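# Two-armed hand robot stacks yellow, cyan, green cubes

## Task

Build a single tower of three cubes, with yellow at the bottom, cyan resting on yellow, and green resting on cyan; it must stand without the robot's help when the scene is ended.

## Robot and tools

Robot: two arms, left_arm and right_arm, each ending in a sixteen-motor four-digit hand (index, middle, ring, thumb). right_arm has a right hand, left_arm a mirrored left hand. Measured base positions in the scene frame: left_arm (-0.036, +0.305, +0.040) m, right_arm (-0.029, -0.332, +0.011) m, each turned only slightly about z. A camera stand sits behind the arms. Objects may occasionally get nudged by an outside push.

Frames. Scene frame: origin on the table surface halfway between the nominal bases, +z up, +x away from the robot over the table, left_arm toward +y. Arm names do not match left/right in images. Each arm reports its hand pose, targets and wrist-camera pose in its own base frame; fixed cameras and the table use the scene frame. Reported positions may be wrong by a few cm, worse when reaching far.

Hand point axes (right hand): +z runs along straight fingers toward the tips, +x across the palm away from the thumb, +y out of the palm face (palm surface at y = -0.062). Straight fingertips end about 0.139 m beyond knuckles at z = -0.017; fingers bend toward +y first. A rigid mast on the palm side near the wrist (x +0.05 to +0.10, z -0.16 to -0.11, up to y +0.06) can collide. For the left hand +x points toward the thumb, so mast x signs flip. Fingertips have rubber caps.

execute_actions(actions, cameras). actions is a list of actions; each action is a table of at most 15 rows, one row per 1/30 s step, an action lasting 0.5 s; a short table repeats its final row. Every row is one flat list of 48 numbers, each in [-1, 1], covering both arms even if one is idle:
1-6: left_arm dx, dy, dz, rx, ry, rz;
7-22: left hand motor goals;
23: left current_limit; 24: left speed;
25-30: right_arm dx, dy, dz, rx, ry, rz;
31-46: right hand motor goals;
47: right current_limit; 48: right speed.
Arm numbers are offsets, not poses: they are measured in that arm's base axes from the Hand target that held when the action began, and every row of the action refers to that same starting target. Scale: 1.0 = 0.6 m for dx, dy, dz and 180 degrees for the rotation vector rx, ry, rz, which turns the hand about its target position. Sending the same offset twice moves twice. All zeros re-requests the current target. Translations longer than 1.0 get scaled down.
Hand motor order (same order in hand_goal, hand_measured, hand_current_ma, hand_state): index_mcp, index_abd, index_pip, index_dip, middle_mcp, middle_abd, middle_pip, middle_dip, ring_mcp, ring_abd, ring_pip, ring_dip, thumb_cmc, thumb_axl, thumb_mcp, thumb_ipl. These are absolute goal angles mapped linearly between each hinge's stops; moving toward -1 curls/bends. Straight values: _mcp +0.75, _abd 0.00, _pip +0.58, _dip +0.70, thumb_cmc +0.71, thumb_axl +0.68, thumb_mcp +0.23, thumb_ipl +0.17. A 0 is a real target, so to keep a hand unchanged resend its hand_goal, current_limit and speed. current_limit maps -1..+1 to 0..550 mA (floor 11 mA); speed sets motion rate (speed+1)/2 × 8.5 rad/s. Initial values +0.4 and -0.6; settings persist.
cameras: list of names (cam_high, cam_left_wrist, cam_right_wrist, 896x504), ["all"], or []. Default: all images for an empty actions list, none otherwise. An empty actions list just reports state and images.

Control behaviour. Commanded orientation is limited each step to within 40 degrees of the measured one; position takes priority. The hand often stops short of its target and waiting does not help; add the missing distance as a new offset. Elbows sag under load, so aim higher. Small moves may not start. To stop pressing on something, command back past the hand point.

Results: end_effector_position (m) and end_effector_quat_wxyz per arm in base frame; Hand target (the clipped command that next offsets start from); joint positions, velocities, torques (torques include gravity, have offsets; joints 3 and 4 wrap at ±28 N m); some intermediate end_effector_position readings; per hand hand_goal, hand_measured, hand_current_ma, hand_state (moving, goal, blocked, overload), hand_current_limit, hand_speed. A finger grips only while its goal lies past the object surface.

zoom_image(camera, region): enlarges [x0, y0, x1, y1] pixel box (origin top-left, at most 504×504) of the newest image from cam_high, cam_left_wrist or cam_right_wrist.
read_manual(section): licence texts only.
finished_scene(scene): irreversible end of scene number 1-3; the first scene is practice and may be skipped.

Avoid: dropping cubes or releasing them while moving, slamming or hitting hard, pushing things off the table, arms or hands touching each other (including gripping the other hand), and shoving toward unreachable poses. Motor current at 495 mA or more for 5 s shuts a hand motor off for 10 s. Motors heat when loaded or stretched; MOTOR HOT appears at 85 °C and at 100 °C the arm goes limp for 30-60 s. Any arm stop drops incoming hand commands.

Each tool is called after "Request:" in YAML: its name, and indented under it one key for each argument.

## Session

Request:
execute_actions:
  actions: []

Request:
zoom_image:
  camera: "cam_high"
  region: [400, 120, 580, 300]

Scene clock: 0.00 s.
left_arm: end_effector_position=(+0.2828, -0.1219, +0.3021) hand_goal=(+0.754, +0.000, +0.576, +0.696, +0.754, +0.000, +0.576, +0.696, +0.754, +0.000, +0.576, +0.696, +0.714, +0.678, +0.226, +0.168) hand_measured=(+0.754, +0.000, +0.576, +0.696, +0.754, +0.000, +0.576, +0.696, +0.754, +0.000, +0.576, +0.696, +0.714, +0.678, +0.226, +0.168) hand_current_ma=(+0, +0, +0, +0, +0, +0, +0, +0, +0, +0, +0, +0, +0, +0, +0, +0) hand_state=(goal, goal, goal, goal, goal, goal, goal, goal, goal, goal, goal, goal, goal, goal, goal, goal) hand_current_limit=0.40 hand_speed=-0.60 end_effector_quat_wxyz=(+0.431, +0.770, -0.096, +0.460) | right_arm: end_effector_position=(+0.4628, +0.0356, +0.2124) hand_goal=(+0.754, +0.000, +0.576, +0.696, +0.754, +0.000, +0.576, +0.696, +0.754, +0.000, +0.576, +0.696, +0.714, +0.678, +0.226, +0.168) hand_measured=(+0.754, +0.000, +0.576, +0.696, +0.754, +0.000, +0.576, +0.696, +0.754, +0.000, +0.576, +0.696, +0.714, +0.678, +0.226, +0.168) hand_current_ma=(+0, +0, +0, +0, +0, +0, +0, +0, +0, +0, +0, +0, +0, +0, +0, +0) hand_state=(goal, goal, goal, goal, goal, goal, goal, goal, goal, goal, goal, goal, goal, goal, goal, goal) hand_current_limit=0.40 hand_speed=-0.60 end_effector_quat_wxyz=(+0.086, +0.017, +0.912, -0.401)
Joint positions: left_arm=[0.261 0.75 0.391 -0.104 1.094 1.359] | right_arm=[0.253 1.459 1.315 -1.494 0.843 -1.25]
Joint velocities: within noise
Joint torques (N m): no reading
Heat: left arm: hottest elbow 31 °C; right arm: hottest elbow 32 °C.
Hand target: left_arm +0.2853, -0.1211, +0.3128; +0.430, +0.765, -0.102, +0.468 | right_arm +0.4721, +0.0367, +0.2245; +0.102, +0.026, +0.911, -0.399

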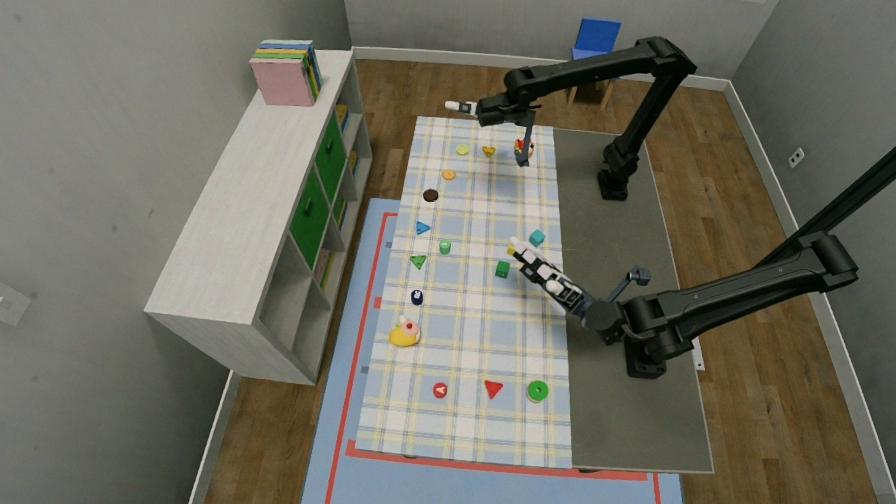

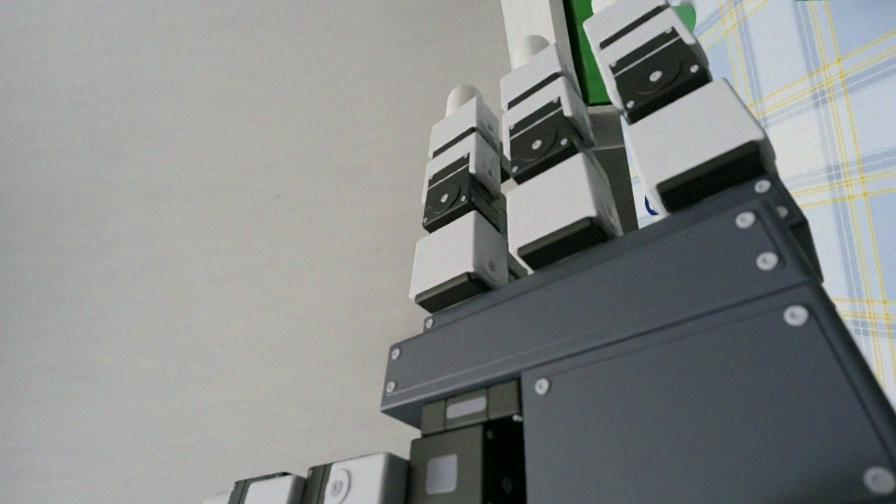

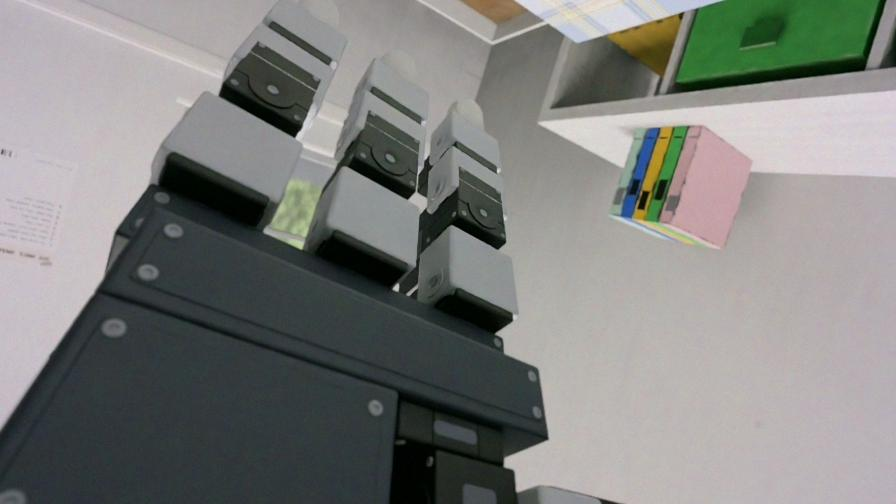

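Scaled by 2.800 from the camera's 896x504 image, which has a finer 1280x720 frame.

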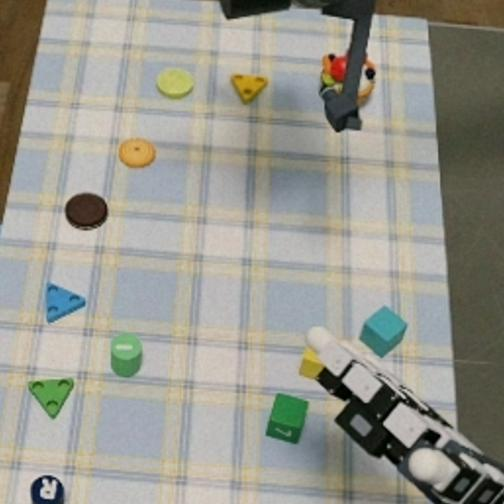

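Request:
execute_actions:
  actions:
    - [[0,0.2,0.05,0,0,0,0.754,0,0.576,0.696,0.754,0,0.576,0.696,0.754,0,0.576,0.696,0.714,0.678,0.226,0.168,0.4,-0.6,-0.0395,0.0453,0.126,0.1235,-0.0949,-0.1319,0.95,0,-0.445,0.13,0.95,0,-0.445,0.13,1,0,0.576,0.696,-0.686,0.677,0.169,-0.427,0.2,-0.6]]
    - [[0,0.2,0,0,0,0,0.754,0,0.576,0.696,0.754,0,0.576,0.696,0.754,0,0.576,0.696,0.714,0.678,0.226,0.168,0.4,-0.6,-0.0395,0.0453,0,0.12,-0.0478,-0.153,0.95,0,-0.445,0.13,0.95,0,-0.445,0.13,1,0,0.576,0.696,-0.686,0.677,0.169,-0.427,0.2,-0.6]]
    - [[0,0,0,0,0,0,0.754,0,0.576,0.696,0.754,0,0.576,0.696,0.754,0,0.576,0.696,0.714,0.678,0.226,0.168,0.4,-0.6,-0.0395,0.0453,0,0.1167,0.0053,-0.157,0.95,0,-0.445,0.13,0.95,0,-0.445,0.13,1,0,0.576,0.696,-0.686,0.677,0.169,-0.427,0.2,-0.6]]
    - [[0,0,0,0,0,0,0.754,0,0.576,0.696,0.754,0,0.576,0.696,0.754,0,0.576,0.696,0.714,0.678,0.226,0.168,0.4,-0.6,-0.0395,0.0453,0,0.1117,0.0586,-0.1433,0.95,0,-0.445,0.13,0.95,0,-0.445,0.13,1,0,0.576,0.696,-0.686,0.677,0.169,-0.427,0.2,-0.6]]
    - [[0,0,0,0,0,0,0.754,0,0.576,0.696,0.754,0,0.576,0.696,0.754,0,0.576,0.696,0.714,0.678,0.226,0.168,0.4,-0.6,-0.0395,0.0453,0,0.1042,0.1059,-0.1128,0.95,0,-0.445,0.13,0.95,0,-0.445,0.13,1,0,0.576,0.696,-0.686,0.677,0.169,-0.427,0.2,-0.6]]
    - [[0,0,0,0,0,0,0.754,0,0.576,0.696,0.754,0,0.576,0.696,0.754,0,0.576,0.696,0.714,0.678,0.226,0.168,0.4,-0.6,-0.0395,0.0453,0,0.0928,0.1419,-0.0689,0.95,0,-0.445,0.13,0.95,0,-0.445,0.13,1,0,0.576,0.696,-0.686,0.677,0.169,-0.427,0.2,-0.6]]
  cameras: ["cam_high"]

Request:
zoom_image:
  camera: "cam_high"
  region: [480, 220, 560, 290]

Scene clock: 26.07 s.
left_arm: end_effector_position=(+0.2822, +0.1093, +0.3305) hand_goal=(+0.754, +0.000, +0.576, +0.696, +0.754, +0.000, +0.576, +0.696, +0.754, +0.000, +0.576, +0.696, +0.714, +0.678, +0.226, +0.168) hand_measured=(+0.762, -0.002, +0.576, +0.696, +0.762, -0.002, +0.576, +0.696, +0.762, -0.002, +0.576, +0.696, +0.720, +0.678, +0.226, +0.168) hand_current_ma=(+5, +0, +0, +0, +5, +0, +0, +0, +4, +0, +0, +0, +3, +0, +0, +0) hand_state=(goal, goal, goal, goal, goal, goal, goal, goal, goal, goal, goal, goal, goal, goal, goal, goal) hand_current_limit=0.40 hand_speed=-0.60 end_effector_quat_wxyz=(+0.397, +0.710, +0.018, +0.581) | right_arm: end_effector_position=(+0.3303, +0.1998, +0.2929) hand_goal=(+0.950, +0.000, -0.444, +0.130, +0.950, +0.000, -0.444, +0.130, +1.000, +0.000, +0.576, +0.696, -0.686, +0.678, +0.170, -0.426) hand_measured=(+0.942, +0.000, -0.442, +0.134, +0.942, +0.000, -0.442, +0.132, +0.990, +0.002, +0.574, +0.696, -0.682, +0.678, +0.168, -0.424) hand_current_ma=(-41, +0, +9, +16, -38, +0, +9, +13, -53, +5, -7, +0, +15, -3, -13, +9) hand_state=(goal, goal, goal, goal, goal, goal, goal, goal, goal, goal, goal, goal, goal, goal, goal, goal) hand_current_limit=0.20 hand_speed=-0.60 end_effector_quat_wxyz=(-0.531, +0.844, +0.056, -0.045)
Joint positions: left_arm=[0.987 1.106 0.605 -0.276 1.557 1.723] | right_arm=[0.225 1.308 1.317 -1.428 -1.119 1.758]
Joint torques (N m): left_arm=[0.5 -5.48 12.72 1.32 1.25 0.13] | right_arm=[-0.67 -7.36 9.89 1.13 -0.93 0.16]
Heat: left arm: hottest elbow 33 °C; right arm: hottest elbow 36 °C.
Hand target: left_arm +0.2853, +0.1190, +0.3429; +0.430, +0.765, -0.102, +0.468 | right_arm +0.3299, +0.1998, +0.3002; -0.535, +0.842, +0.051, -0.033
Off the commanded pose: left_arm 0.016 m, 20 deg | right_arm 0.007 m, 2 deg.
joint sent to its limit (left arm) — joint 5 (wrist yaw), upper limit. The joint targets are off in orientation, not in position.
Step readings (end_effector_position of left_arm | right_arm):
0: (+0.2828, -0.1219, +0.3021) | (+0.4628, +0.0356, +0.2124)
1: (+0.2825, -0.1216, +0.3024) | (+0.4627, +0.0363, +0.2123)
2: (+0.2797, -0.1172, +0.3050) | (+0.4620, +0.0434, +0.2118)
4: (+0.2716, -0.1011, +0.3125) | (+0.4558, +0.0616, +0.2170)
8: (+0.2840, -0.0425, +0.3240) | (+0.4393, +0.0679, +0.2556)
15: (+0.2855, -0.0071, +0.3320) | (+0.4292, +0.0587, +0.2874)
16: (+0.2850, -0.0064, +0.3315) | (+0.4299, +0.0593, +0.2859)
17: (+0.2825, -0.0008, +0.3324) | (+0.4300, +0.0648, +0.2847)
19: (+0.2795, +0.0186, +0.3336) | (+0.4280, +0.0823, +0.2828)
23: (+0.2849, +0.0832, +0.3293) | (+0.4227, +0.0961, +0.2877)
30: (+0.2829, +0.1104, +0.3309) | (+0.4205, +0.0934, +0.2989)
31: (+0.2829, +0.1104, +0.3313) | (+0.4210, +0.0933, +0.2994)
32: (+0.2829, +0.1103, +0.3316) | (+0.4191, +0.0980, +0.2984)
34: (+0.2827, +0.1101, +0.3317) | (+0.4132, +0.1123, +0.2959)
38: (+0.2826, +0.1099, +0.3316) | (+0.4019, +0.1255, +0.2932)
45: (+0.2825, +0.1097, +0.3310) | (+0.4019, +0.1200, +0.2982)
46: (+0.2824, +0.1096, +0.3309) | (+0.4014, +0.1202, +0.2980)
47: (+0.2824, +0.1096, +0.3309) | (+0.3980, +0.1263, +0.2964)
49: (+0.2823, +0.1095, +0.3308) | (+0.3866, +0.1393, +0.2920)
53: (+0.2823, +0.1095, +0.3307) | (+0.3713, +0.1501, +0.2873)
60: (+0.2822, +0.1094, +0.3306) | (+0.3714, +0.1452, +0.2858)
61: (+0.2822, +0.1094, +0.3306) | (+0.3712, +0.1454, +0.2857)
62: (+0.2822, +0.1094, +0.3306) | (+0.3667, +0.1522, +0.2853)
64: (+0.2822, +0.1094, +0.3306) | (+0.3535, +0.1674, +0.2840)
68: (+0.2822, +0.1093, +0.3305) | (+0.3428, +0.1781, +0.2851)
75: (+0.2822, +0.1093, +0.3305) | (+0.3436, +0.1720, +0.2843)
76: (+0.2822, +0.1093, +0.3305) | (+0.3437, +0.1719, +0.2846)
77: (+0.2822, +0.1093, +0.3305) | (+0.3404, +0.1778, +0.2859)
79: (+0.2822, +0.1093, +0.3305) | (+0.3295, +0.1914, +0.2923)
83: (+0.2822, +0.1093, +0.3305) | (+0.3252, +0.2012, +0.2937)
90: (+0.2822, +0.1093, +0.3305) | (+0.3296, +0.1985, +0.2914)
Images, in order (width x height): cam_high 896x504.

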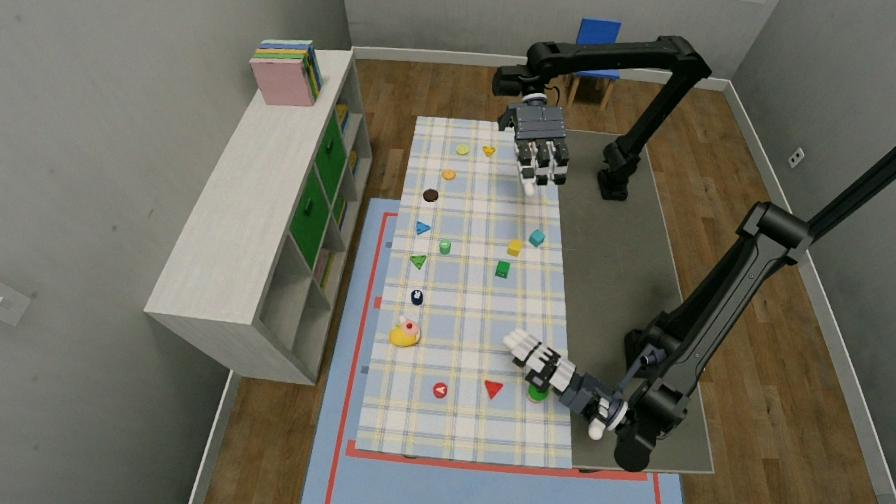

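Scaled by 6.300 from the camera's 896x504 image, which has a finer 1280x720 frame.

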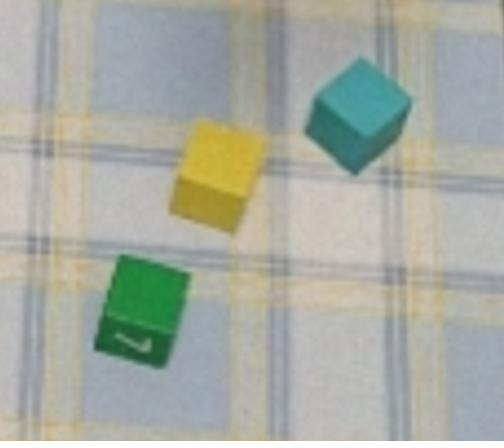

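Request:
execute_actions:
  actions:
    - [[0,0,0,-0.168,0.096,0.122,0.754,0,0.576,0.696,0.754,0,0.576,0.696,0.754,0,0.576,0.696,0.714,0.678,0.226,0.168,0.4,-0.6,-0.03,0.0406,-0.1,0,0,0.0917,0.95,0,-0.445,0.13,0.95,0,-0.445,0.13,1,0,0.576,0.696,-0.686,0.677,0.169,-0.427,0.2,-0.75]]
    - [[0,0,0,-0.1406,0.1194,0.0139,0.754,0,0.576,0.696,0.754,0,0.576,0.696,0.754,0,0.576,0.696,0.714,0.678,0.226,0.168,0.4,-0.6,-0.03,0.0406,-0.1,0,0,0.0917,0.95,0,-0.445,0.13,0.95,0,-0.445,0.13,1,0,0.576,0.696,-0.686,0.677,0.169,-0.427,0.2,-0.75]]
    - [[0,0,0,-0.1361,0.1222,0.02,0.754,0,0.576,0.696,0.754,0,0.576,0.696,0.754,0,0.576,0.696,0.714,0.678,0.226,0.168,0.4,-0.6,0,0,-0.19,0,0,0,0.95,0,-0.445,0.13,0.95,0,-0.445,0.13,1,0,0.576,0.696,-0.686,0.677,0.169,-0.427,0.2,-0.75]]
  cameras: ["cam_high","cam_right_wrist"]

Request:
zoom_image:
  camera: "cam_high"
  region: [490, 190, 570, 280]

Scene clock: 80.90 s.
left_arm: end_effector_position=(+0.2822, +0.1093, +0.3305) hand_goal=(+0.754, +0.000, +0.576, +0.696, +0.754, +0.000, +0.576, +0.696, +0.754, +0.000, +0.576, +0.696, +0.714, +0.678, +0.226, +0.168) hand_measured=(+0.762, -0.002, +0.576, +0.696, +0.762, -0.002, +0.576, +0.696, +0.762, -0.002, +0.576, +0.696, +0.720, +0.678, +0.226, +0.168) hand_current_ma=(+5, +0, +0, +0, +5, +0, +0, +0, +4, +0, +0, +0, +3, +0, +0, +0) hand_state=(goal, goal, goal, goal, goal, goal, goal, goal, goal, goal, goal, goal, goal, goal, goal, goal) hand_current_limit=0.40 hand_speed=-0.60 end_effector_quat_wxyz=(+0.397, +0.710, +0.018, +0.581) | right_arm: end_effector_position=(+0.2865, +0.2457, +0.0642) hand_goal=(+0.950, +0.000, -0.444, +0.130, +0.950, +0.000, -0.444, +0.130, +1.000, +0.000, +0.576, +0.696, -0.686, +0.678, +0.170, -0.426) hand_measured=(+0.942, +0.000, -0.442, +0.134, +0.942, +0.000, -0.442, +0.132, +0.990, +0.002, +0.574, +0.696, -0.684, +0.678, +0.168, -0.424) hand_current_ma=(-40, +0, +8, +16, -38, +0, +8, +12, -53, +5, -7, +0, +8, -3, -11, +9) hand_state=(goal, goal, goal, goal, goal, goal, goal, goal, goal, goal, goal, goal, goal, goal, goal, goal) hand_current_limit=0.20 hand_speed=-0.75 end_effector_quat_wxyz=(-0.500, +0.795, +0.283, -0.194)
Joint positions: left_arm=[0.987 1.106 0.605 -0.276 1.557 1.723] | right_arm=[0.417 1.721 1.115 -1.518 -1.048 0.979]
Joint torques (N m): left_arm=[0.44 -6.83 8.95 1.24 1.01 0.02] | right_arm=[-0.38 -8.88 8.23 -0.06 -0.65 -0.15]
Heat: left arm: hottest elbow 37 °C; right arm: hottest elbow 36 °C.
Hand target: left_arm +0.2814, +0.1091, +0.3315; +0.399, +0.709, +0.016, +0.582 (last step not sent: back at the drive's target) | right_arm +0.2939, +0.2485, +0.0662; -0.504, +0.793, +0.288, -0.184
Off the commanded pose: left_arm 0.001 m, 33 deg | right_arm 0.008 m, 1 deg.
Step readings (end_effector_position of left_arm | right_arm):
0: (+0.2822, +0.1093, +0.3305) | (+0.3303, +0.1998, +0.2929)
1: (+0.2822, +0.1093, +0.3305) | (+0.3303, +0.1998, +0.2929) HELD (not all sent) left_arm
2: (+0.2822, +0.1093, +0.3305) | (+0.3293, +0.2001, +0.2921) HELD (not all sent) left_arm
4: (+0.2822, +0.1093, +0.3305) | (+0.3247, +0.2020, +0.2865) HELD (not all sent) left_arm
8: (+0.2822, +0.1093, +0.3305) | (+0.3091, +0.2126, +0.2657) HELD (not all sent) left_arm
15: (+0.2822, +0.1093, +0.3305) | (+0.3068, +0.2213, +0.2411) HELD (not all sent) left_arm
16: (+0.2822, +0.1093, +0.3305) | (+0.3075, +0.2214, +0.2397) HELD (not all sent) left_arm
17: (+0.2822, +0.1093, +0.3305) | (+0.3067, +0.2218, +0.2372) HELD (not all sent) left_arm
19: (+0.2822, +0.1093, +0.3305) | (+0.3061, +0.2240, +0.2292) HELD (not all sent) left_arm
23: (+0.2822, +0.1093, +0.3305) | (+0.2961, +0.2370, +0.2044) HELD (not all sent) left_arm
30: (+0.2822, +0.1093, +0.3305) | (+0.2936, +0.2478, +0.1805) HELD (not all sent) left_arm
31: (+0.2822, +0.1093, +0.3305) | (+0.2940, +0.2481, +0.1801) HELD (not all sent) left_arm
32: (+0.2822, +0.1093, +0.3305) | (+0.2935, +0.2479, +0.1773) HELD (not all sent) left_arm
34: (+0.2822, +0.1093, +0.3305) | (+0.2939, +0.2485, +0.1611) HELD (not all sent) left_arm
38: (+0.2822, +0.1093, +0.3305) | (+0.2832, +0.2438, +0.1075) HELD (not all sent) left_arm
45: (+0.2822, +0.1093, +0.3305) | (+0.2848, +0.2448, +0.0649) HELD (not all sent) left_arm
HELD (not all sent) left_arm: steps 1 to 45.
pose unreachable (left arm): on one or more control steps of this call, first in action 0 (counted from 0), this arm could not follow its commanded pose, so it was not sent that pose on those steps. It may still have moved: this result reports where it is.
cause: moving toward the commanded pose would bring two parts of the arm too close to each other (joints 4 (wrist pitch) to 6 (wrist roll) lie between them).
Images, in order (width x height): cam_high 896x504, cam_right_wrist 896x504.

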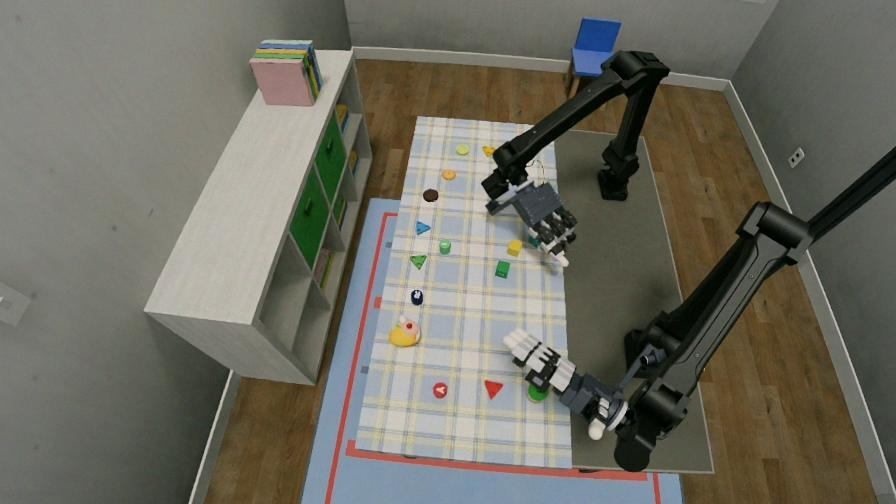

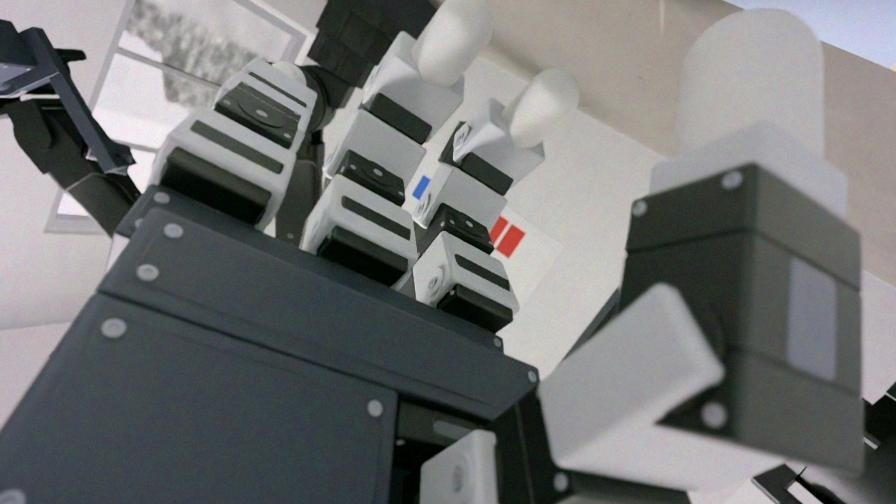

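Scaled by 5.600 from the camera's 896x504 image, which has a finer 1280x720 frame.

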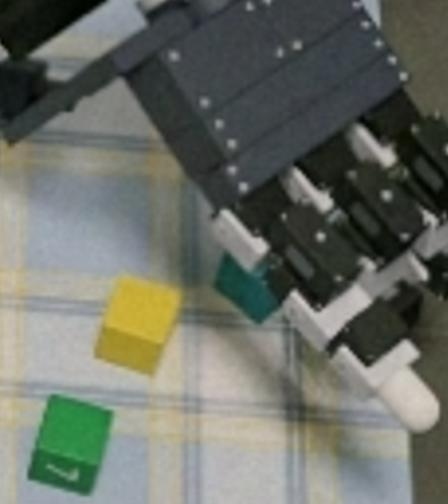

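Request:
execute_actions:
  actions:
    - [[0,0,0,0,0,0,0.754,0,0.576,0.696,0.754,0,0.576,0.696,0.754,0,0.576,0.696,0.714,0.678,0.226,0.168,0.4,-0.6,0.0063,0,-0.0703,0,0,0,0.95,0,-0.445,0.13,0.95,0,-0.445,0.13,1,0,0.576,0.696,-0.686,0.677,0.169,-0.427,0.2,-0.75]]
  cameras: ["cam_high","cam_right_wrist"]

Request:
zoom_image:
  camera: "cam_right_wrist"
  region: [440, 0, 860, 220]

Scene clock: 86.07 s.
left_arm: end_effector_position=(+0.2822, +0.1093, +0.3305) hand_goal=(+0.754, +0.000, +0.576, +0.696, +0.754, +0.000, +0.576, +0.696, +0.754, +0.000, +0.576, +0.696, +0.714, +0.678, +0.226, +0.168) hand_measured=(+0.762, -0.002, +0.576, +0.696, +0.762, -0.002, +0.576, +0.696, +0.762, -0.002, +0.576, +0.696, +0.720, +0.678, +0.226, +0.168) hand_current_ma=(+5, +0, +0, +0, +5, +0, +0, +0, +4, +0, +0, +0, +3, +0, +0, +0) hand_state=(goal, goal, goal, goal, goal, goal, goal, goal, goal, goal, goal, goal, goal, goal, goal, goal) hand_current_limit=0.40 hand_speed=-0.60 end_effector_quat_wxyz=(+0.397, +0.710, +0.018, +0.581) | right_arm: end_effector_position=(+0.2974, +0.2506, +0.0292) hand_goal=(+0.950, +0.000, -0.444, +0.130, +0.950, +0.000, -0.444, +0.130, +1.000, +0.000, +0.576, +0.696, -0.686, +0.678, +0.170, -0.426) hand_measured=(+0.942, +0.000, -0.442, +0.134, +0.942, +0.000, -0.442, +0.132, +0.990, +0.002, +0.574, +0.696, -0.684, +0.678, +0.168, -0.424) hand_current_ma=(-40, +0, +8, +16, -38, +0, +8, +12, -53, +5, -7, +0, +7, -3, -11, +9) hand_state=(goal, goal, goal, goal, goal, goal, goal, goal, goal, goal, goal, goal, goal, goal, goal, goal) hand_current_limit=0.20 hand_speed=-0.75 end_effector_quat_wxyz=(-0.501, +0.794, +0.292, -0.183)
Joint positions: left_arm=[0.987 1.106 0.605 -0.276 1.557 1.723] | right_arm=[0.417 1.789 1.106 -1.42 -1.048 0.971]
Joint torques (N m): left_arm=[0.32 -6.77 9.06 1.29 1.01 0.06] | right_arm=[-0.67 -8.7 6.2 -0.09 -0.6 -0.12]
Heat: left arm: hottest elbow 37 °C; right arm: hottest elbow 36 °C.
Hand target: left_arm +0.2814, +0.1091, +0.3315; +0.399, +0.709, +0.016, +0.582 | right_arm +0.2977, +0.2485, +0.0241; -0.504, +0.793, +0.288, -0.184
Off the commanded pose: left_arm 0.001 m, 0 deg | right_arm 0.006 m, 1 deg.
Step readings (end_effector_position of left_arm | right_arm):
0: (+0.2822, +0.1093, +0.3305) | (+0.2865, +0.2457, +0.0642)
1: (+0.2822, +0.1093, +0.3305) | (+0.2868, +0.2458, +0.0641)
2: (+0.2822, +0.1093, +0.3305) | (+0.2879, +0.2462, +0.0633)
4: (+0.2822, +0.1093, +0.3305) | (+0.2931, +0.2486, +0.0581)
8: (+0.2822, +0.1093, +0.3305) | (+0.2989, +0.2513, +0.0422)
15: (+0.2822, +0.1093, +0.3305) | (+0.2971, +0.2505, +0.0293)
Images, in order (width x height): cam_high 896x504, cam_right_wrist 896x504.

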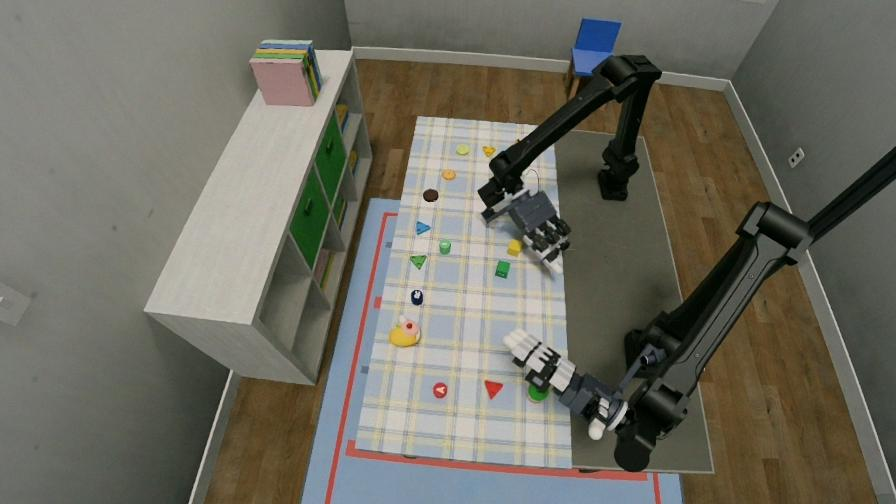

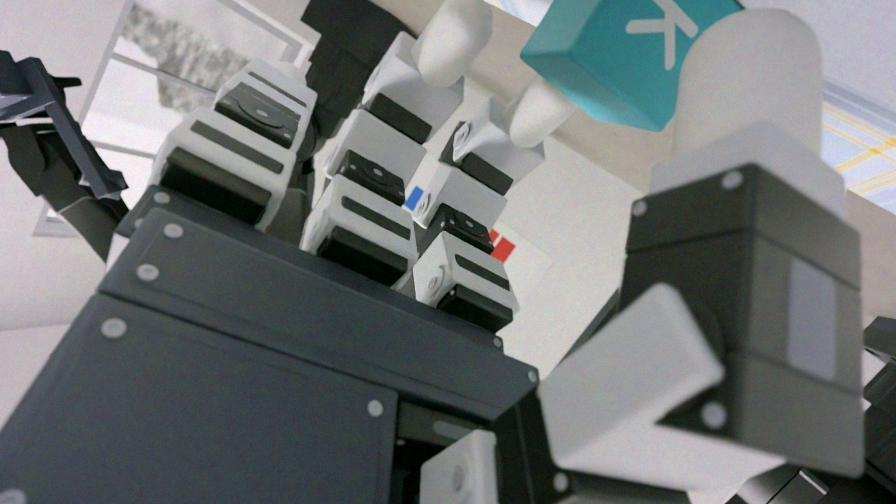

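Scaled by 1.200 from the camera's 896x504 image, which has a finer 1280x720 frame.

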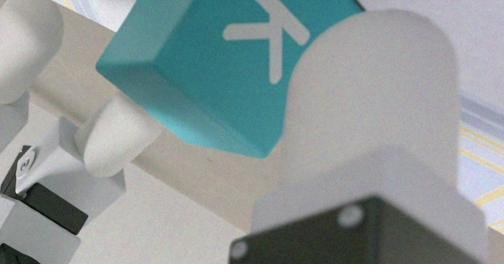

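Request:
execute_actions:
  actions:
    - [[0,0,0,0,0,0,0.754,0,0.576,0.696,0.754,0,0.576,0.696,0.754,0,0.576,0.696,0.714,0.678,0.226,0.168,0.4,-0.6,0,0,0.0703,0,0,0,0.95,0,-0.445,0.13,0.95,0,-0.445,0.13,1,0,0.576,0.696,-0.686,0.677,0.169,-0.427,0.2,-0.75]]
    - [[0,0,0,0,0,0,0.754,0,0.576,0.696,0.754,0,0.576,0.696,0.754,0,0.576,0.696,0.714,0.678,0.226,0.168,0.4,-0.6,-0.0088,-0.0075,-0.079,0,0,0,0.95,0,-0.445,0.13,0.95,0,-0.445,0.13,1,0,0.576,0.696,-0.686,0.677,0.169,-0.427,0.2,-0.75]]
  cameras: ["cam_right_wrist"]

Request:
zoom_image:
  camera: "cam_right_wrist"
  region: [440, 0, 860, 220]

Scene clock: 94.57 s.
left_arm: end_effector_position=(+0.2822, +0.1093, +0.3305) hand_goal=(+0.754, +0.000, +0.576, +0.696, +0.754, +0.000, +0.576, +0.696, +0.754, +0.000, +0.576, +0.696, +0.714, +0.678, +0.226, +0.168) hand_measured=(+0.762, -0.002, +0.576, +0.696, +0.762, -0.002, +0.576, +0.696, +0.762, -0.002, +0.576, +0.696, +0.720, +0.678, +0.226, +0.168) hand_current_ma=(+5, +0, +0, +0, +5, +0, +0, +0, +4, +0, +0, +0, +3, +0, +0, +0) hand_state=(goal, goal, goal, goal, goal, goal, goal, goal, goal, goal, goal, goal, goal, goal, goal, goal) hand_current_limit=0.40 hand_speed=-0.60 end_effector_quat_wxyz=(+0.397, +0.710, +0.018, +0.581) | right_arm: end_effector_position=(+0.2921, +0.2478, +0.0248) hand_goal=(+0.950, +0.000, -0.444, +0.130, +0.950, +0.000, -0.444, +0.130, +1.000, +0.000, +0.576, +0.696, -0.686, +0.678, +0.170, -0.426) hand_measured=(+0.942, +0.000, -0.442, +0.134, +0.942, +0.000, -0.442, +0.132, +0.990, +0.002, +0.574, +0.696, -0.684, +0.678, +0.168, -0.424) hand_current_ma=(-40, +0, +8, +16, -38, +0, +8, +12, -53, +5, -7, +0, +7, -3, -11, +9) hand_state=(goal, goal, goal, goal, goal, goal, goal, goal, goal, goal, goal, goal, goal, goal, goal, goal) hand_current_limit=0.20 hand_speed=-0.75 end_effector_quat_wxyz=(-0.502, +0.793, +0.293, -0.182)
Joint positions: left_arm=[0.987 1.106 0.605 -0.276 1.557 1.723] | right_arm=[0.416 1.785 1.083 -1.406 -1.048 0.963]
Joint torques (N m): left_arm=[0.15 -6.59 8.85 1.18 1.02 0.02] | right_arm=[-1.08 -8.35 5.9 0.02 -0.52 -0.14]
Heat: left arm: hottest elbow 37 °C; right arm: hottest elbow 36 °C.
Hand target: left_arm +0.2814, +0.1091, +0.3315; +0.399, +0.709, +0.016, +0.582 | right_arm +0.2925, +0.2440, +0.0188; -0.504, +0.793, +0.288, -0.184
Off the commanded pose: left_arm 0.001 m, 0 deg | right_arm 0.007 m, 1 deg.
Step readings (end_effector_position of left_arm | right_arm):
0: (+0.2822, +0.1093, +0.3305) | (+0.2974, +0.2506, +0.0292)
1: (+0.2822, +0.1093, +0.3305) | (+0.2974, +0.2506, +0.0292)
2: (+0.2822, +0.1093, +0.3305) | (+0.2971, +0.2505, +0.0293)
4: (+0.2822, +0.1093, +0.3305) | (+0.2934, +0.2488, +0.0319)
8: (+0.2822, +0.1093, +0.3305) | (+0.2876, +0.2463, +0.0424)
15: (+0.2822, +0.1093, +0.3305) | (+0.2853, +0.2453, +0.0529)
16: (+0.2822, +0.1093, +0.3305) | (+0.2853, +0.2453, +0.0529)
17: (+0.2822, +0.1093, +0.3305) | (+0.2858, +0.2455, +0.0526)
19: (+0.2822, +0.1093, +0.3305) | (+0.2898, +0.2472, +0.0499)
23: (+0.2822, +0.1093, +0.3305) | (+0.2960, +0.2497, +0.0387)
30: (+0.2822, +0.1093, +0.3305) | (+0.2915, +0.2475, +0.0251)
Images, in order (width x height): cam_right_wrist 896x504.

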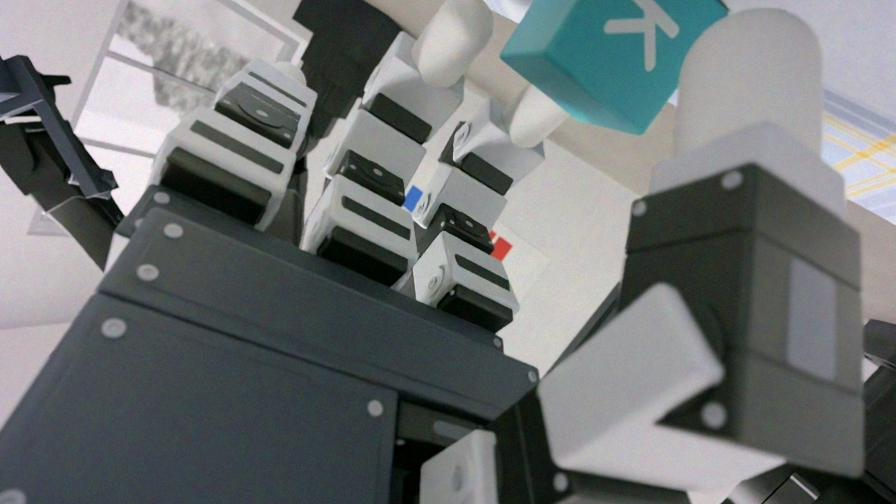

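Scaled by 1.200 from the camera's 896x504 image, which has a finer 1280x720 frame.

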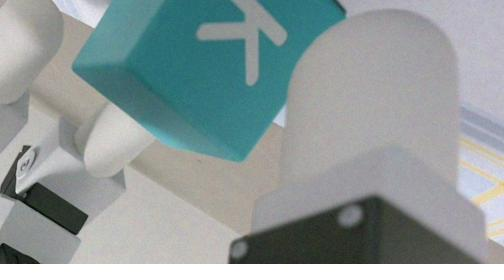

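Request:
execute_actions:
  actions:
    - [[0,0,0,0,0,0,0.754,0,0.576,0.696,0.754,0,0.576,0.696,0.754,0,0.576,0.696,0.714,0.678,0.226,0.168,0.4,-0.6,0,0,0,0,0,0,0.78,0,-0.445,0.13,0.78,0,-0.445,0.13,1,0,0.576,0.696,-0.686,0.677,-0.1,0.0,0.2,-0.75]]
    - [[0,0,0,0,0,0,0.754,0,0.576,0.696,0.754,0,0.576,0.696,0.754,0,0.576,0.696,0.714,0.678,0.226,0.168,0.4,-0.6,0,0,0,0,0,0,0.68,0,-0.445,0.13,0.68,0,-0.445,0.13,1,0,0.576,0.696,-0.686,0.677,-0.315,0.114,0.2,-0.85]]
    - [[0,0,0,0,0,0,0.754,0,0.576,0.696,0.754,0,0.576,0.696,0.754,0,0.576,0.696,0.714,0.678,0.226,0.168,0.4,-0.6,0,0,0,0,0,0,0.62,0,-0.445,0.13,0.62,0,-0.445,0.13,1,0,0.576,0.696,-0.686,0.677,-0.42,0.114,0.2,-0.85]]
  cameras: ["cam_high","cam_right_wrist"]

Scene clock: 102.63 s.
left_arm: end_effector_position=(+0.2822, +0.1093, +0.3305) hand_goal=(+0.754, +0.000, +0.576, +0.696, +0.754, +0.000, +0.576, +0.696, +0.754, +0.000, +0.576, +0.696, +0.714, +0.678, +0.226, +0.168) hand_measured=(+0.762, -0.002, +0.576, +0.696, +0.762, -0.002, +0.576, +0.696, +0.762, -0.002, +0.576, +0.696, +0.720, +0.678, +0.226, +0.168) hand_current_ma=(+5, +0, +0, +0, +5, +0, +0, +0, +4, +0, +0, +0, +3, +0, +0, +0) hand_state=(goal, goal, goal, goal, goal, goal, goal, goal, goal, goal, goal, goal, goal, goal, goal, goal) hand_current_limit=0.40 hand_speed=-0.60 end_effector_quat_wxyz=(+0.397, +0.710, +0.018, +0.581) | right_arm: end_effector_position=(+0.2915, +0.2474, +0.0250) hand_goal=(+0.620, +0.000, -0.444, +0.130, +0.620, +0.000, -0.444, +0.130, +1.000, +0.000, +0.576, +0.696, -0.686, +0.678, -0.420, +0.114) hand_measured=(+0.658, +0.000, -0.432, +0.136, +0.660, +0.000, -0.432, +0.134, +0.990, +0.002, +0.574, +0.696, -0.686, +0.678, -0.276, +0.128) hand_current_ma=(+193, +0, +61, +25, +209, +0, +60, +14, -53, +5, -7, +0, +0, -3, +330, +87) hand_state=(blocked, goal, goal, goal, blocked, goal, goal, goal, goal, goal, goal, goal, goal, goal, blocked, goal) hand_current_limit=0.20 hand_speed=-0.85 end_effector_quat_wxyz=(-0.502, +0.794, +0.290, -0.184)
Joint positions: left_arm=[0.987 1.106 0.605 -0.276 1.557 1.723] | right_arm=[0.416 1.785 1.083 -1.406 -1.048 0.971]
Joint torques (N m): left_arm=[0.44 -6.77 8.91 1.13 1.01 0.05] | right_arm=[-0.97 -8.35 5.85 0.05 -0.53 -0.13]
Heat: left arm: hottest elbow 37 °C; right arm: hottest elbow 36 °C.
Hand target: left_arm +0.2814, +0.1091, +0.3315; +0.399, +0.709, +0.016, +0.582 | right_arm +0.2925, +0.2440, +0.0188; -0.504, +0.793, +0.288, -0.184
Off the commanded pose: left_arm 0.001 m, 0 deg | right_arm 0.007 m, 0 deg.
Step readings (end_effector_position of left_arm | right_arm):
0: (+0.2822, +0.1093, +0.3305) | (+0.2921, +0.2478, +0.0248)
1: (+0.2822, +0.1093, +0.3305) | (+0.2921, +0.2478, +0.0248)
2: (+0.2822, +0.1093, +0.3305) | (+0.2921, +0.2478, +0.0248)
4: (+0.2822, +0.1093, +0.3305) | (+0.2921, +0.2478, +0.0248)
8: (+0.2822, +0.1093, +0.3305) | (+0.2921, +0.2478, +0.0248)
15: (+0.2822, +0.1093, +0.3305) | (+0.2921, +0.2478, +0.0248)
16: (+0.2822, +0.1093, +0.3305) | (+0.2921, +0.2478, +0.0248)
17: (+0.2822, +0.1093, +0.3305) | (+0.2921, +0.2478, +0.0248)
19: (+0.2822, +0.1093, +0.3305) | (+0.2921, +0.2478, +0.0248)
23: (+0.2822, +0.1093, +0.3305) | (+0.2921, +0.2475, +0.0247)
30: (+0.2822, +0.1093, +0.3305) | (+0.2921, +0.2478, +0.0248)
31: (+0.2822, +0.1093, +0.3305) | (+0.2921, +0.2478, +0.0248)
32: (+0.2822, +0.1093, +0.3305) | (+0.2919, +0.2477, +0.0249)
34: (+0.2822, +0.1093, +0.3305) | (+0.2917, +0.2475, +0.0249)
38: (+0.2822, +0.1093, +0.3305) | (+0.2915, +0.2474, +0.0250)
45: (+0.2822, +0.1093, +0.3305) | (+0.2915, +0.2474, +0.0250)
Images, in order (width x height): cam_high 896x504, cam_right_wrist 896x504.

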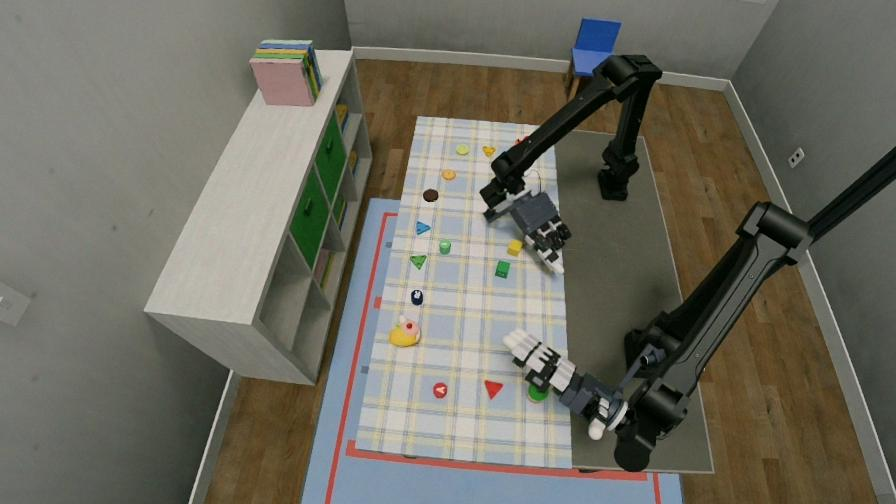

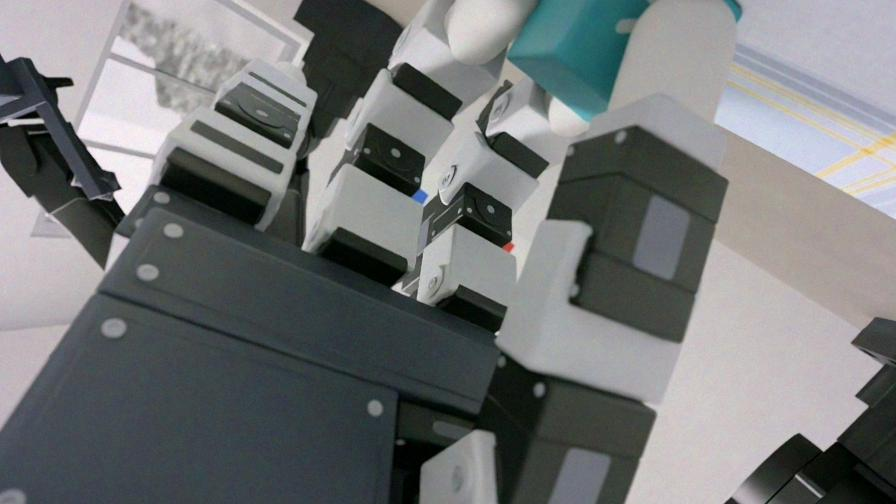

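Request:
execute_actions:
  actions:
    - [[0.0833,0.075,0,0.0761,0.1207,0.0995,0.754,0,0.576,0.696,0.754,0,0.576,0.696,0.754,0,0.576,0.696,0.714,0.678,0.226,0.168,0.4,-0.6,0.005,0,0.1333,0,0,0,0.60,0,-0.445,0.13,0.60,0,-0.445,0.13,1,0,0.576,0.696,-0.686,0.677,-0.44,0.114,0.2,-0.85]]
    - [[0.0833,0.075,0,0.0761,0.1207,0.0995,0.754,0,0.576,0.696,0.754,0,0.576,0.696,0.754,0,0.576,0.696,0.714,0.678,0.226,0.168,0.4,-0.6,0.0558,0.0433,0.05,0,0,-0.075,0.60,0,-0.445,0.13,0.60,0,-0.445,0.13,1,0,0.576,0.696,-0.686,0.677,-0.44,0.114,0.2,-0.85]]
    - [[-0.0119,-0.0238,0,-0.1404,-0.0128,0.0869,0.754,0,0.576,0.696,0.754,0,0.576,0.696,0.754,0,0.576,0.696,0.714,0.678,0.226,0.168,0.4,-0.6,0.055,0.0433,0,0,0,-0.075,0.60,0,-0.445,0.13,0.60,0,-0.445,0.13,1,0,0.576,0.696,-0.686,0.677,-0.44,0.114,0.2,-0.85]]
    - [[-0.0119,-0.0238,0,-0.1417,0.0085,0.0904,0.754,0,0.576,0.696,0.754,0,0.576,0.696,0.754,0,0.576,0.696,0.714,0.678,0.226,0.168,0.4,-0.6,0,0,-0.0667,0,0,0,0.60,0,-0.445,0.13,0.60,0,-0.445,0.13,1,0,0.576,0.696,-0.686,0.677,-0.44,0.114,0.2,-0.85]]
  cameras: ["cam_high"]

Request:
zoom_image:
  camera: "cam_high"
  region: [490, 215, 540, 265]

Scene clock: 146.43 s.
left_arm: end_effector_position=(+0.3656, +0.1733, +0.3287) hand_goal=(+0.754, +0.000, +0.576, +0.696, +0.754, +0.000, +0.576, +0.696, +0.754, +0.000, +0.576, +0.696, +0.714, +0.678, +0.226, +0.168) hand_measured=(+0.758, -0.002, +0.576, +0.696, +0.758, -0.002, +0.576, +0.696, +0.758, -0.002, +0.576, +0.696, +0.718, +0.678, +0.224, +0.168) hand_current_ma=(+1, +0, +0, +0, +1, +0, +0, +0, +2, +0, +0, +0, +2, +0, +0, +0) hand_state=(goal, goal, goal, goal, goal, goal, goal, goal, goal, goal, goal, goal, goal, goal, goal, goal) hand_current_limit=0.40 hand_speed=-0.60 end_effector_quat_wxyz=(+0.281, +0.714, +0.604, +0.214) | right_arm: end_effector_position=(+0.3669, +0.2923, +0.0879) hand_goal=(+0.600, +0.000, -0.444, +0.130, +0.600, +0.000, -0.444, +0.130, +1.000, +0.000, +0.576, +0.696, -0.686, +0.678, -0.440, +0.114) hand_measured=(+0.642, +0.000, -0.426, +0.138, +0.644, -0.002, -0.426, +0.136, +0.990, +0.002, +0.574, +0.696, -0.684, +0.678, -0.274, +0.138) hand_current_ma=(+218, +1, +80, +37, +221, -4, +85, +30, -52, +5, -7, +0, +8, +4, +330, +154) hand_state=(blocked, goal, goal, goal, blocked, goal, goal, goal, goal, goal, goal, goal, goal, goal, blocked, blocked) hand_current_limit=0.20 hand_speed=-0.85 end_effector_quat_wxyz=(-0.531, +0.840, +0.095, -0.060)
Joint positions: left_arm=[0.784 0.927 0.918 -1.117 0.59 0.813] | right_arm=[0.409 1.6 1.052 -0.656 -1.094 1.979]
Joint torques (N m): left_arm=[-0.38 -6.95 9.84 1.77 0.47 0.01] | right_arm=[0.85 -9.76 7.72 1.44 -0.59 0.18]
Heat: left arm: hottest elbow 36 °C; right arm: hottest elbow 35 °C.
Hand target: left_arm +0.3671, +0.1705, +0.3316; +0.281, +0.713, +0.603, +0.223 | right_arm +0.3619, +0.2961, +0.0888; -0.533, +0.839, +0.095, -0.061
Off the commanded pose: left_arm 0.004 m, 1 deg | right_arm 0.006 m, 0 deg.
Step readings (end_effector_position of left_arm | right_arm):
0: (+0.2822, +0.1093, +0.3305) | (+0.2915, +0.2474, +0.0250)
1: (+0.2828, +0.1095, +0.3301) | (+0.2915, +0.2474, +0.0250)
2: (+0.2889, +0.1134, +0.3247) | (+0.2907, +0.2472, +0.0261)
4: (+0.3051, +0.1260, +0.3093) | (+0.2835, +0.2437, +0.0332)
8: (+0.3149, +0.1458, +0.3011) | (+0.2743, +0.2394, +0.0585)
15: (+0.3234, +0.1515, +0.3209) | (+0.2803, +0.2416, +0.0852)
16: (+0.3242, +0.1513, +0.3217) | (+0.2803, +0.2419, +0.0857)
17: (+0.3286, +0.1581, +0.3149) | (+0.2803, +0.2434, +0.0870)
19: (+0.3380, +0.1761, +0.2994) | (+0.2834, +0.2507, +0.0916)
23: (+0.3512, +0.1960, +0.2989) | (+0.3038, +0.2613, +0.1008)
30: (+0.3703, +0.1899, +0.3240) | (+0.3179, +0.2665, +0.1116)
31: (+0.3712, +0.1894, +0.3239) | (+0.3194, +0.2671, +0.1122)
32: (+0.3718, +0.1879, +0.3247) | (+0.3204, +0.2682, +0.1128)
34: (+0.3717, +0.1829, +0.3266) | (+0.3261, +0.2753, +0.1146)
38: (+0.3726, +0.1807, +0.3286) | (+0.3426, +0.2846, +0.1137)
45: (+0.3742, +0.1877, +0.3258) | (+0.3672, +0.2912, +0.1144)
46: (+0.3741, +0.1878, +0.3258) | (+0.3693, +0.2920, +0.1153)
47: (+0.3737, +0.1855, +0.3272) | (+0.3713, +0.2929, +0.1157)
49: (+0.3718, +0.1799, +0.3299) | (+0.3744, +0.2934, +0.1127)
53: (+0.3655, +0.1714, +0.3272) | (+0.3701, +0.2912, +0.0966)
60: (+0.3658, +0.1707, +0.3295) | (+0.3660, +0.2912, +0.0871)
Images, in order (width x height): cam_high 896x504.

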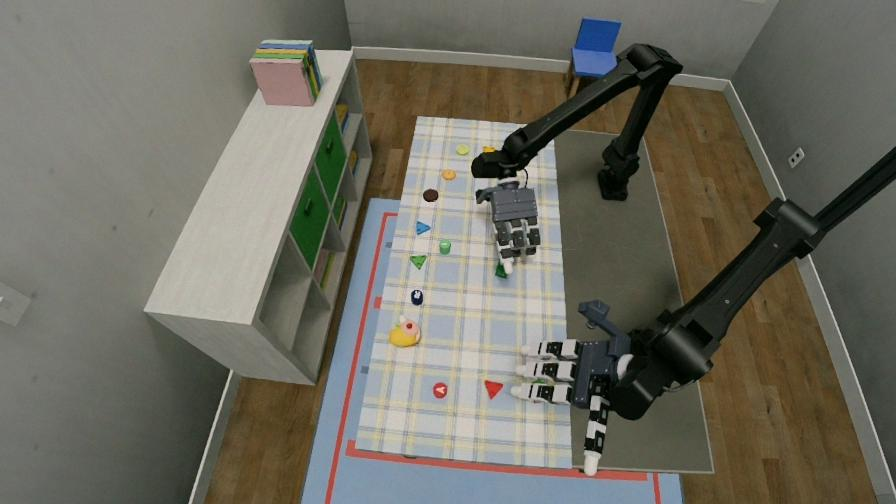

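Scaled by 10.080 from the camera's 896x504 image, which has a finer 1280x720 frame.

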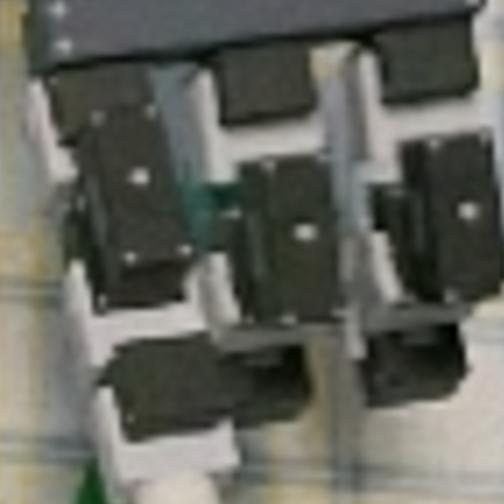

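Request:
execute_actions:
  actions:
    - [[-0.0119,-0.0238,0,-0.1416,0.0296,0.0911,0.754,0,0.576,0.696,0.754,0,0.576,0.696,0.754,0,0.576,0.696,0.714,0.678,0.226,0.168,0.4,-0.6,-0.0075,0.001,-0.0367,0,0,0,0.60,0,-0.445,0.13,0.60,0,-0.445,0.13,1,0,0.576,0.696,-0.686,0.677,-0.44,0.114,0.2,-0.85]]
  cameras: ["cam_high"]

Request:
zoom_image:
  camera: "cam_high"
  region: [490, 225, 540, 275]

Scene clock: 153.97 s.
left_arm: end_effector_position=(+0.3558, +0.1561, +0.3179) hand_goal=(+0.754, +0.000, +0.576, +0.696, +0.754, +0.000, +0.576, +0.696, +0.754, +0.000, +0.576, +0.696, +0.714, +0.678, +0.226, +0.168) hand_measured=(+0.758, +0.000, +0.576, +0.696, +0.758, +0.000, +0.576, +0.696, +0.758, +0.000, +0.576, +0.696, +0.720, +0.678, +0.224, +0.168) hand_current_ma=(+2, +0, +0, +0, +2, +0, +0, +0, +2, +0, +0, +0, +2, +0, +0, +0) hand_state=(goal, goal, goal, goal, goal, goal, goal, goal, goal, goal, goal, goal, goal, goal, goal, goal) hand_current_limit=0.40 hand_speed=-0.60 end_effector_quat_wxyz=(+0.365, +0.549, +0.749, +0.069) | right_arm: end_effector_position=(+0.3619, +0.2925, +0.0738) hand_goal=(+0.600, +0.000, -0.444, +0.130, +0.600, +0.000, -0.444, +0.130, +1.000, +0.000, +0.576, +0.696, -0.686, +0.678, -0.440, +0.114) hand_measured=(+0.642, +0.000, -0.426, +0.138, +0.644, -0.002, -0.426, +0.136, +0.990, +0.002, +0.574, +0.696, -0.684, +0.678, -0.274, +0.138) hand_current_ma=(+218, +1, +80, +37, +221, -4, +85, +30, -52, +5, -7, +0, +8, +4, +330, +154) hand_state=(blocked, goal, goal, goal, blocked, goal, goal, goal, goal, goal, goal, goal, goal, goal, blocked, blocked) hand_current_limit=0.20 hand_speed=-0.85 end_effector_quat_wxyz=(-0.533, +0.838, +0.099, -0.052)
Joint positions: left_arm=[0.699 0.879 0.918 -1.233 0.678 0.259] | right_arm=[0.414 1.6 1.006 -0.58 -1.091 1.993]
Joint torques (N m): left_arm=[-0.32 -5.6 11.33 1.87 0.47 0.01] | right_arm=[0.85 -8.06 7.9 1.58 -0.59 0.17]
Heat: left arm: hottest elbow 36 °C; right arm: hottest elbow 35 °C.
Hand target: left_arm +0.3599, +0.1563, +0.3316; +0.368, +0.550, +0.744, +0.090 | right_arm +0.3574, +0.2966, +0.0668; -0.533, +0.839, +0.095, -0.061
Off the commanded pose: left_arm 0.014 m, 2 deg | right_arm 0.009 m, 1 deg.
Step readings (end_effector_position of left_arm | right_arm):
0: (+0.3656, +0.1733, +0.3287) | (+0.3669, +0.2923, +0.0879)
1: (+0.3656, +0.1736, +0.3286) | (+0.3670, +0.2924, +0.0877)
2: (+0.3660, +0.1713, +0.3288) | (+0.3670, +0.2924, +0.0868)
4: (+0.3637, +0.1666, +0.3261) | (+0.3671, +0.2927, +0.0836)
8: (+0.3599, +0.1538, +0.3220) | (+0.3622, +0.2910, +0.0754)
15: (+0.3576, +0.1525, +0.3210) | (+0.3618, +0.2924, +0.0736)
Images, in order (width x height): cam_high 896x504.

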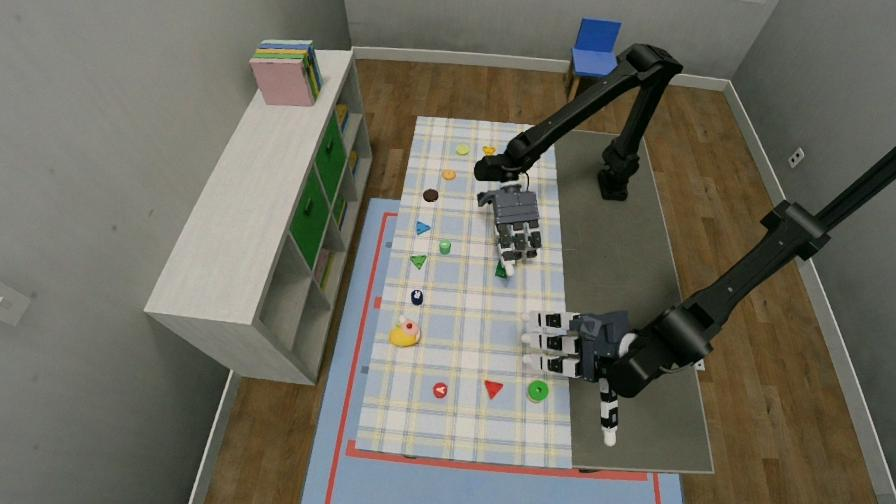

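Scaled by 10.080 from the camera's 896x504 image, which has a finer 1280x720 frame.

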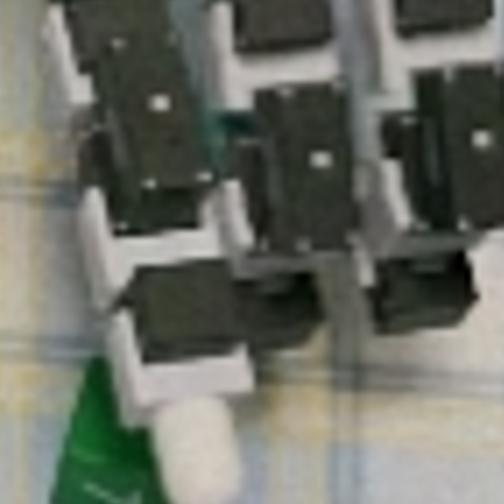

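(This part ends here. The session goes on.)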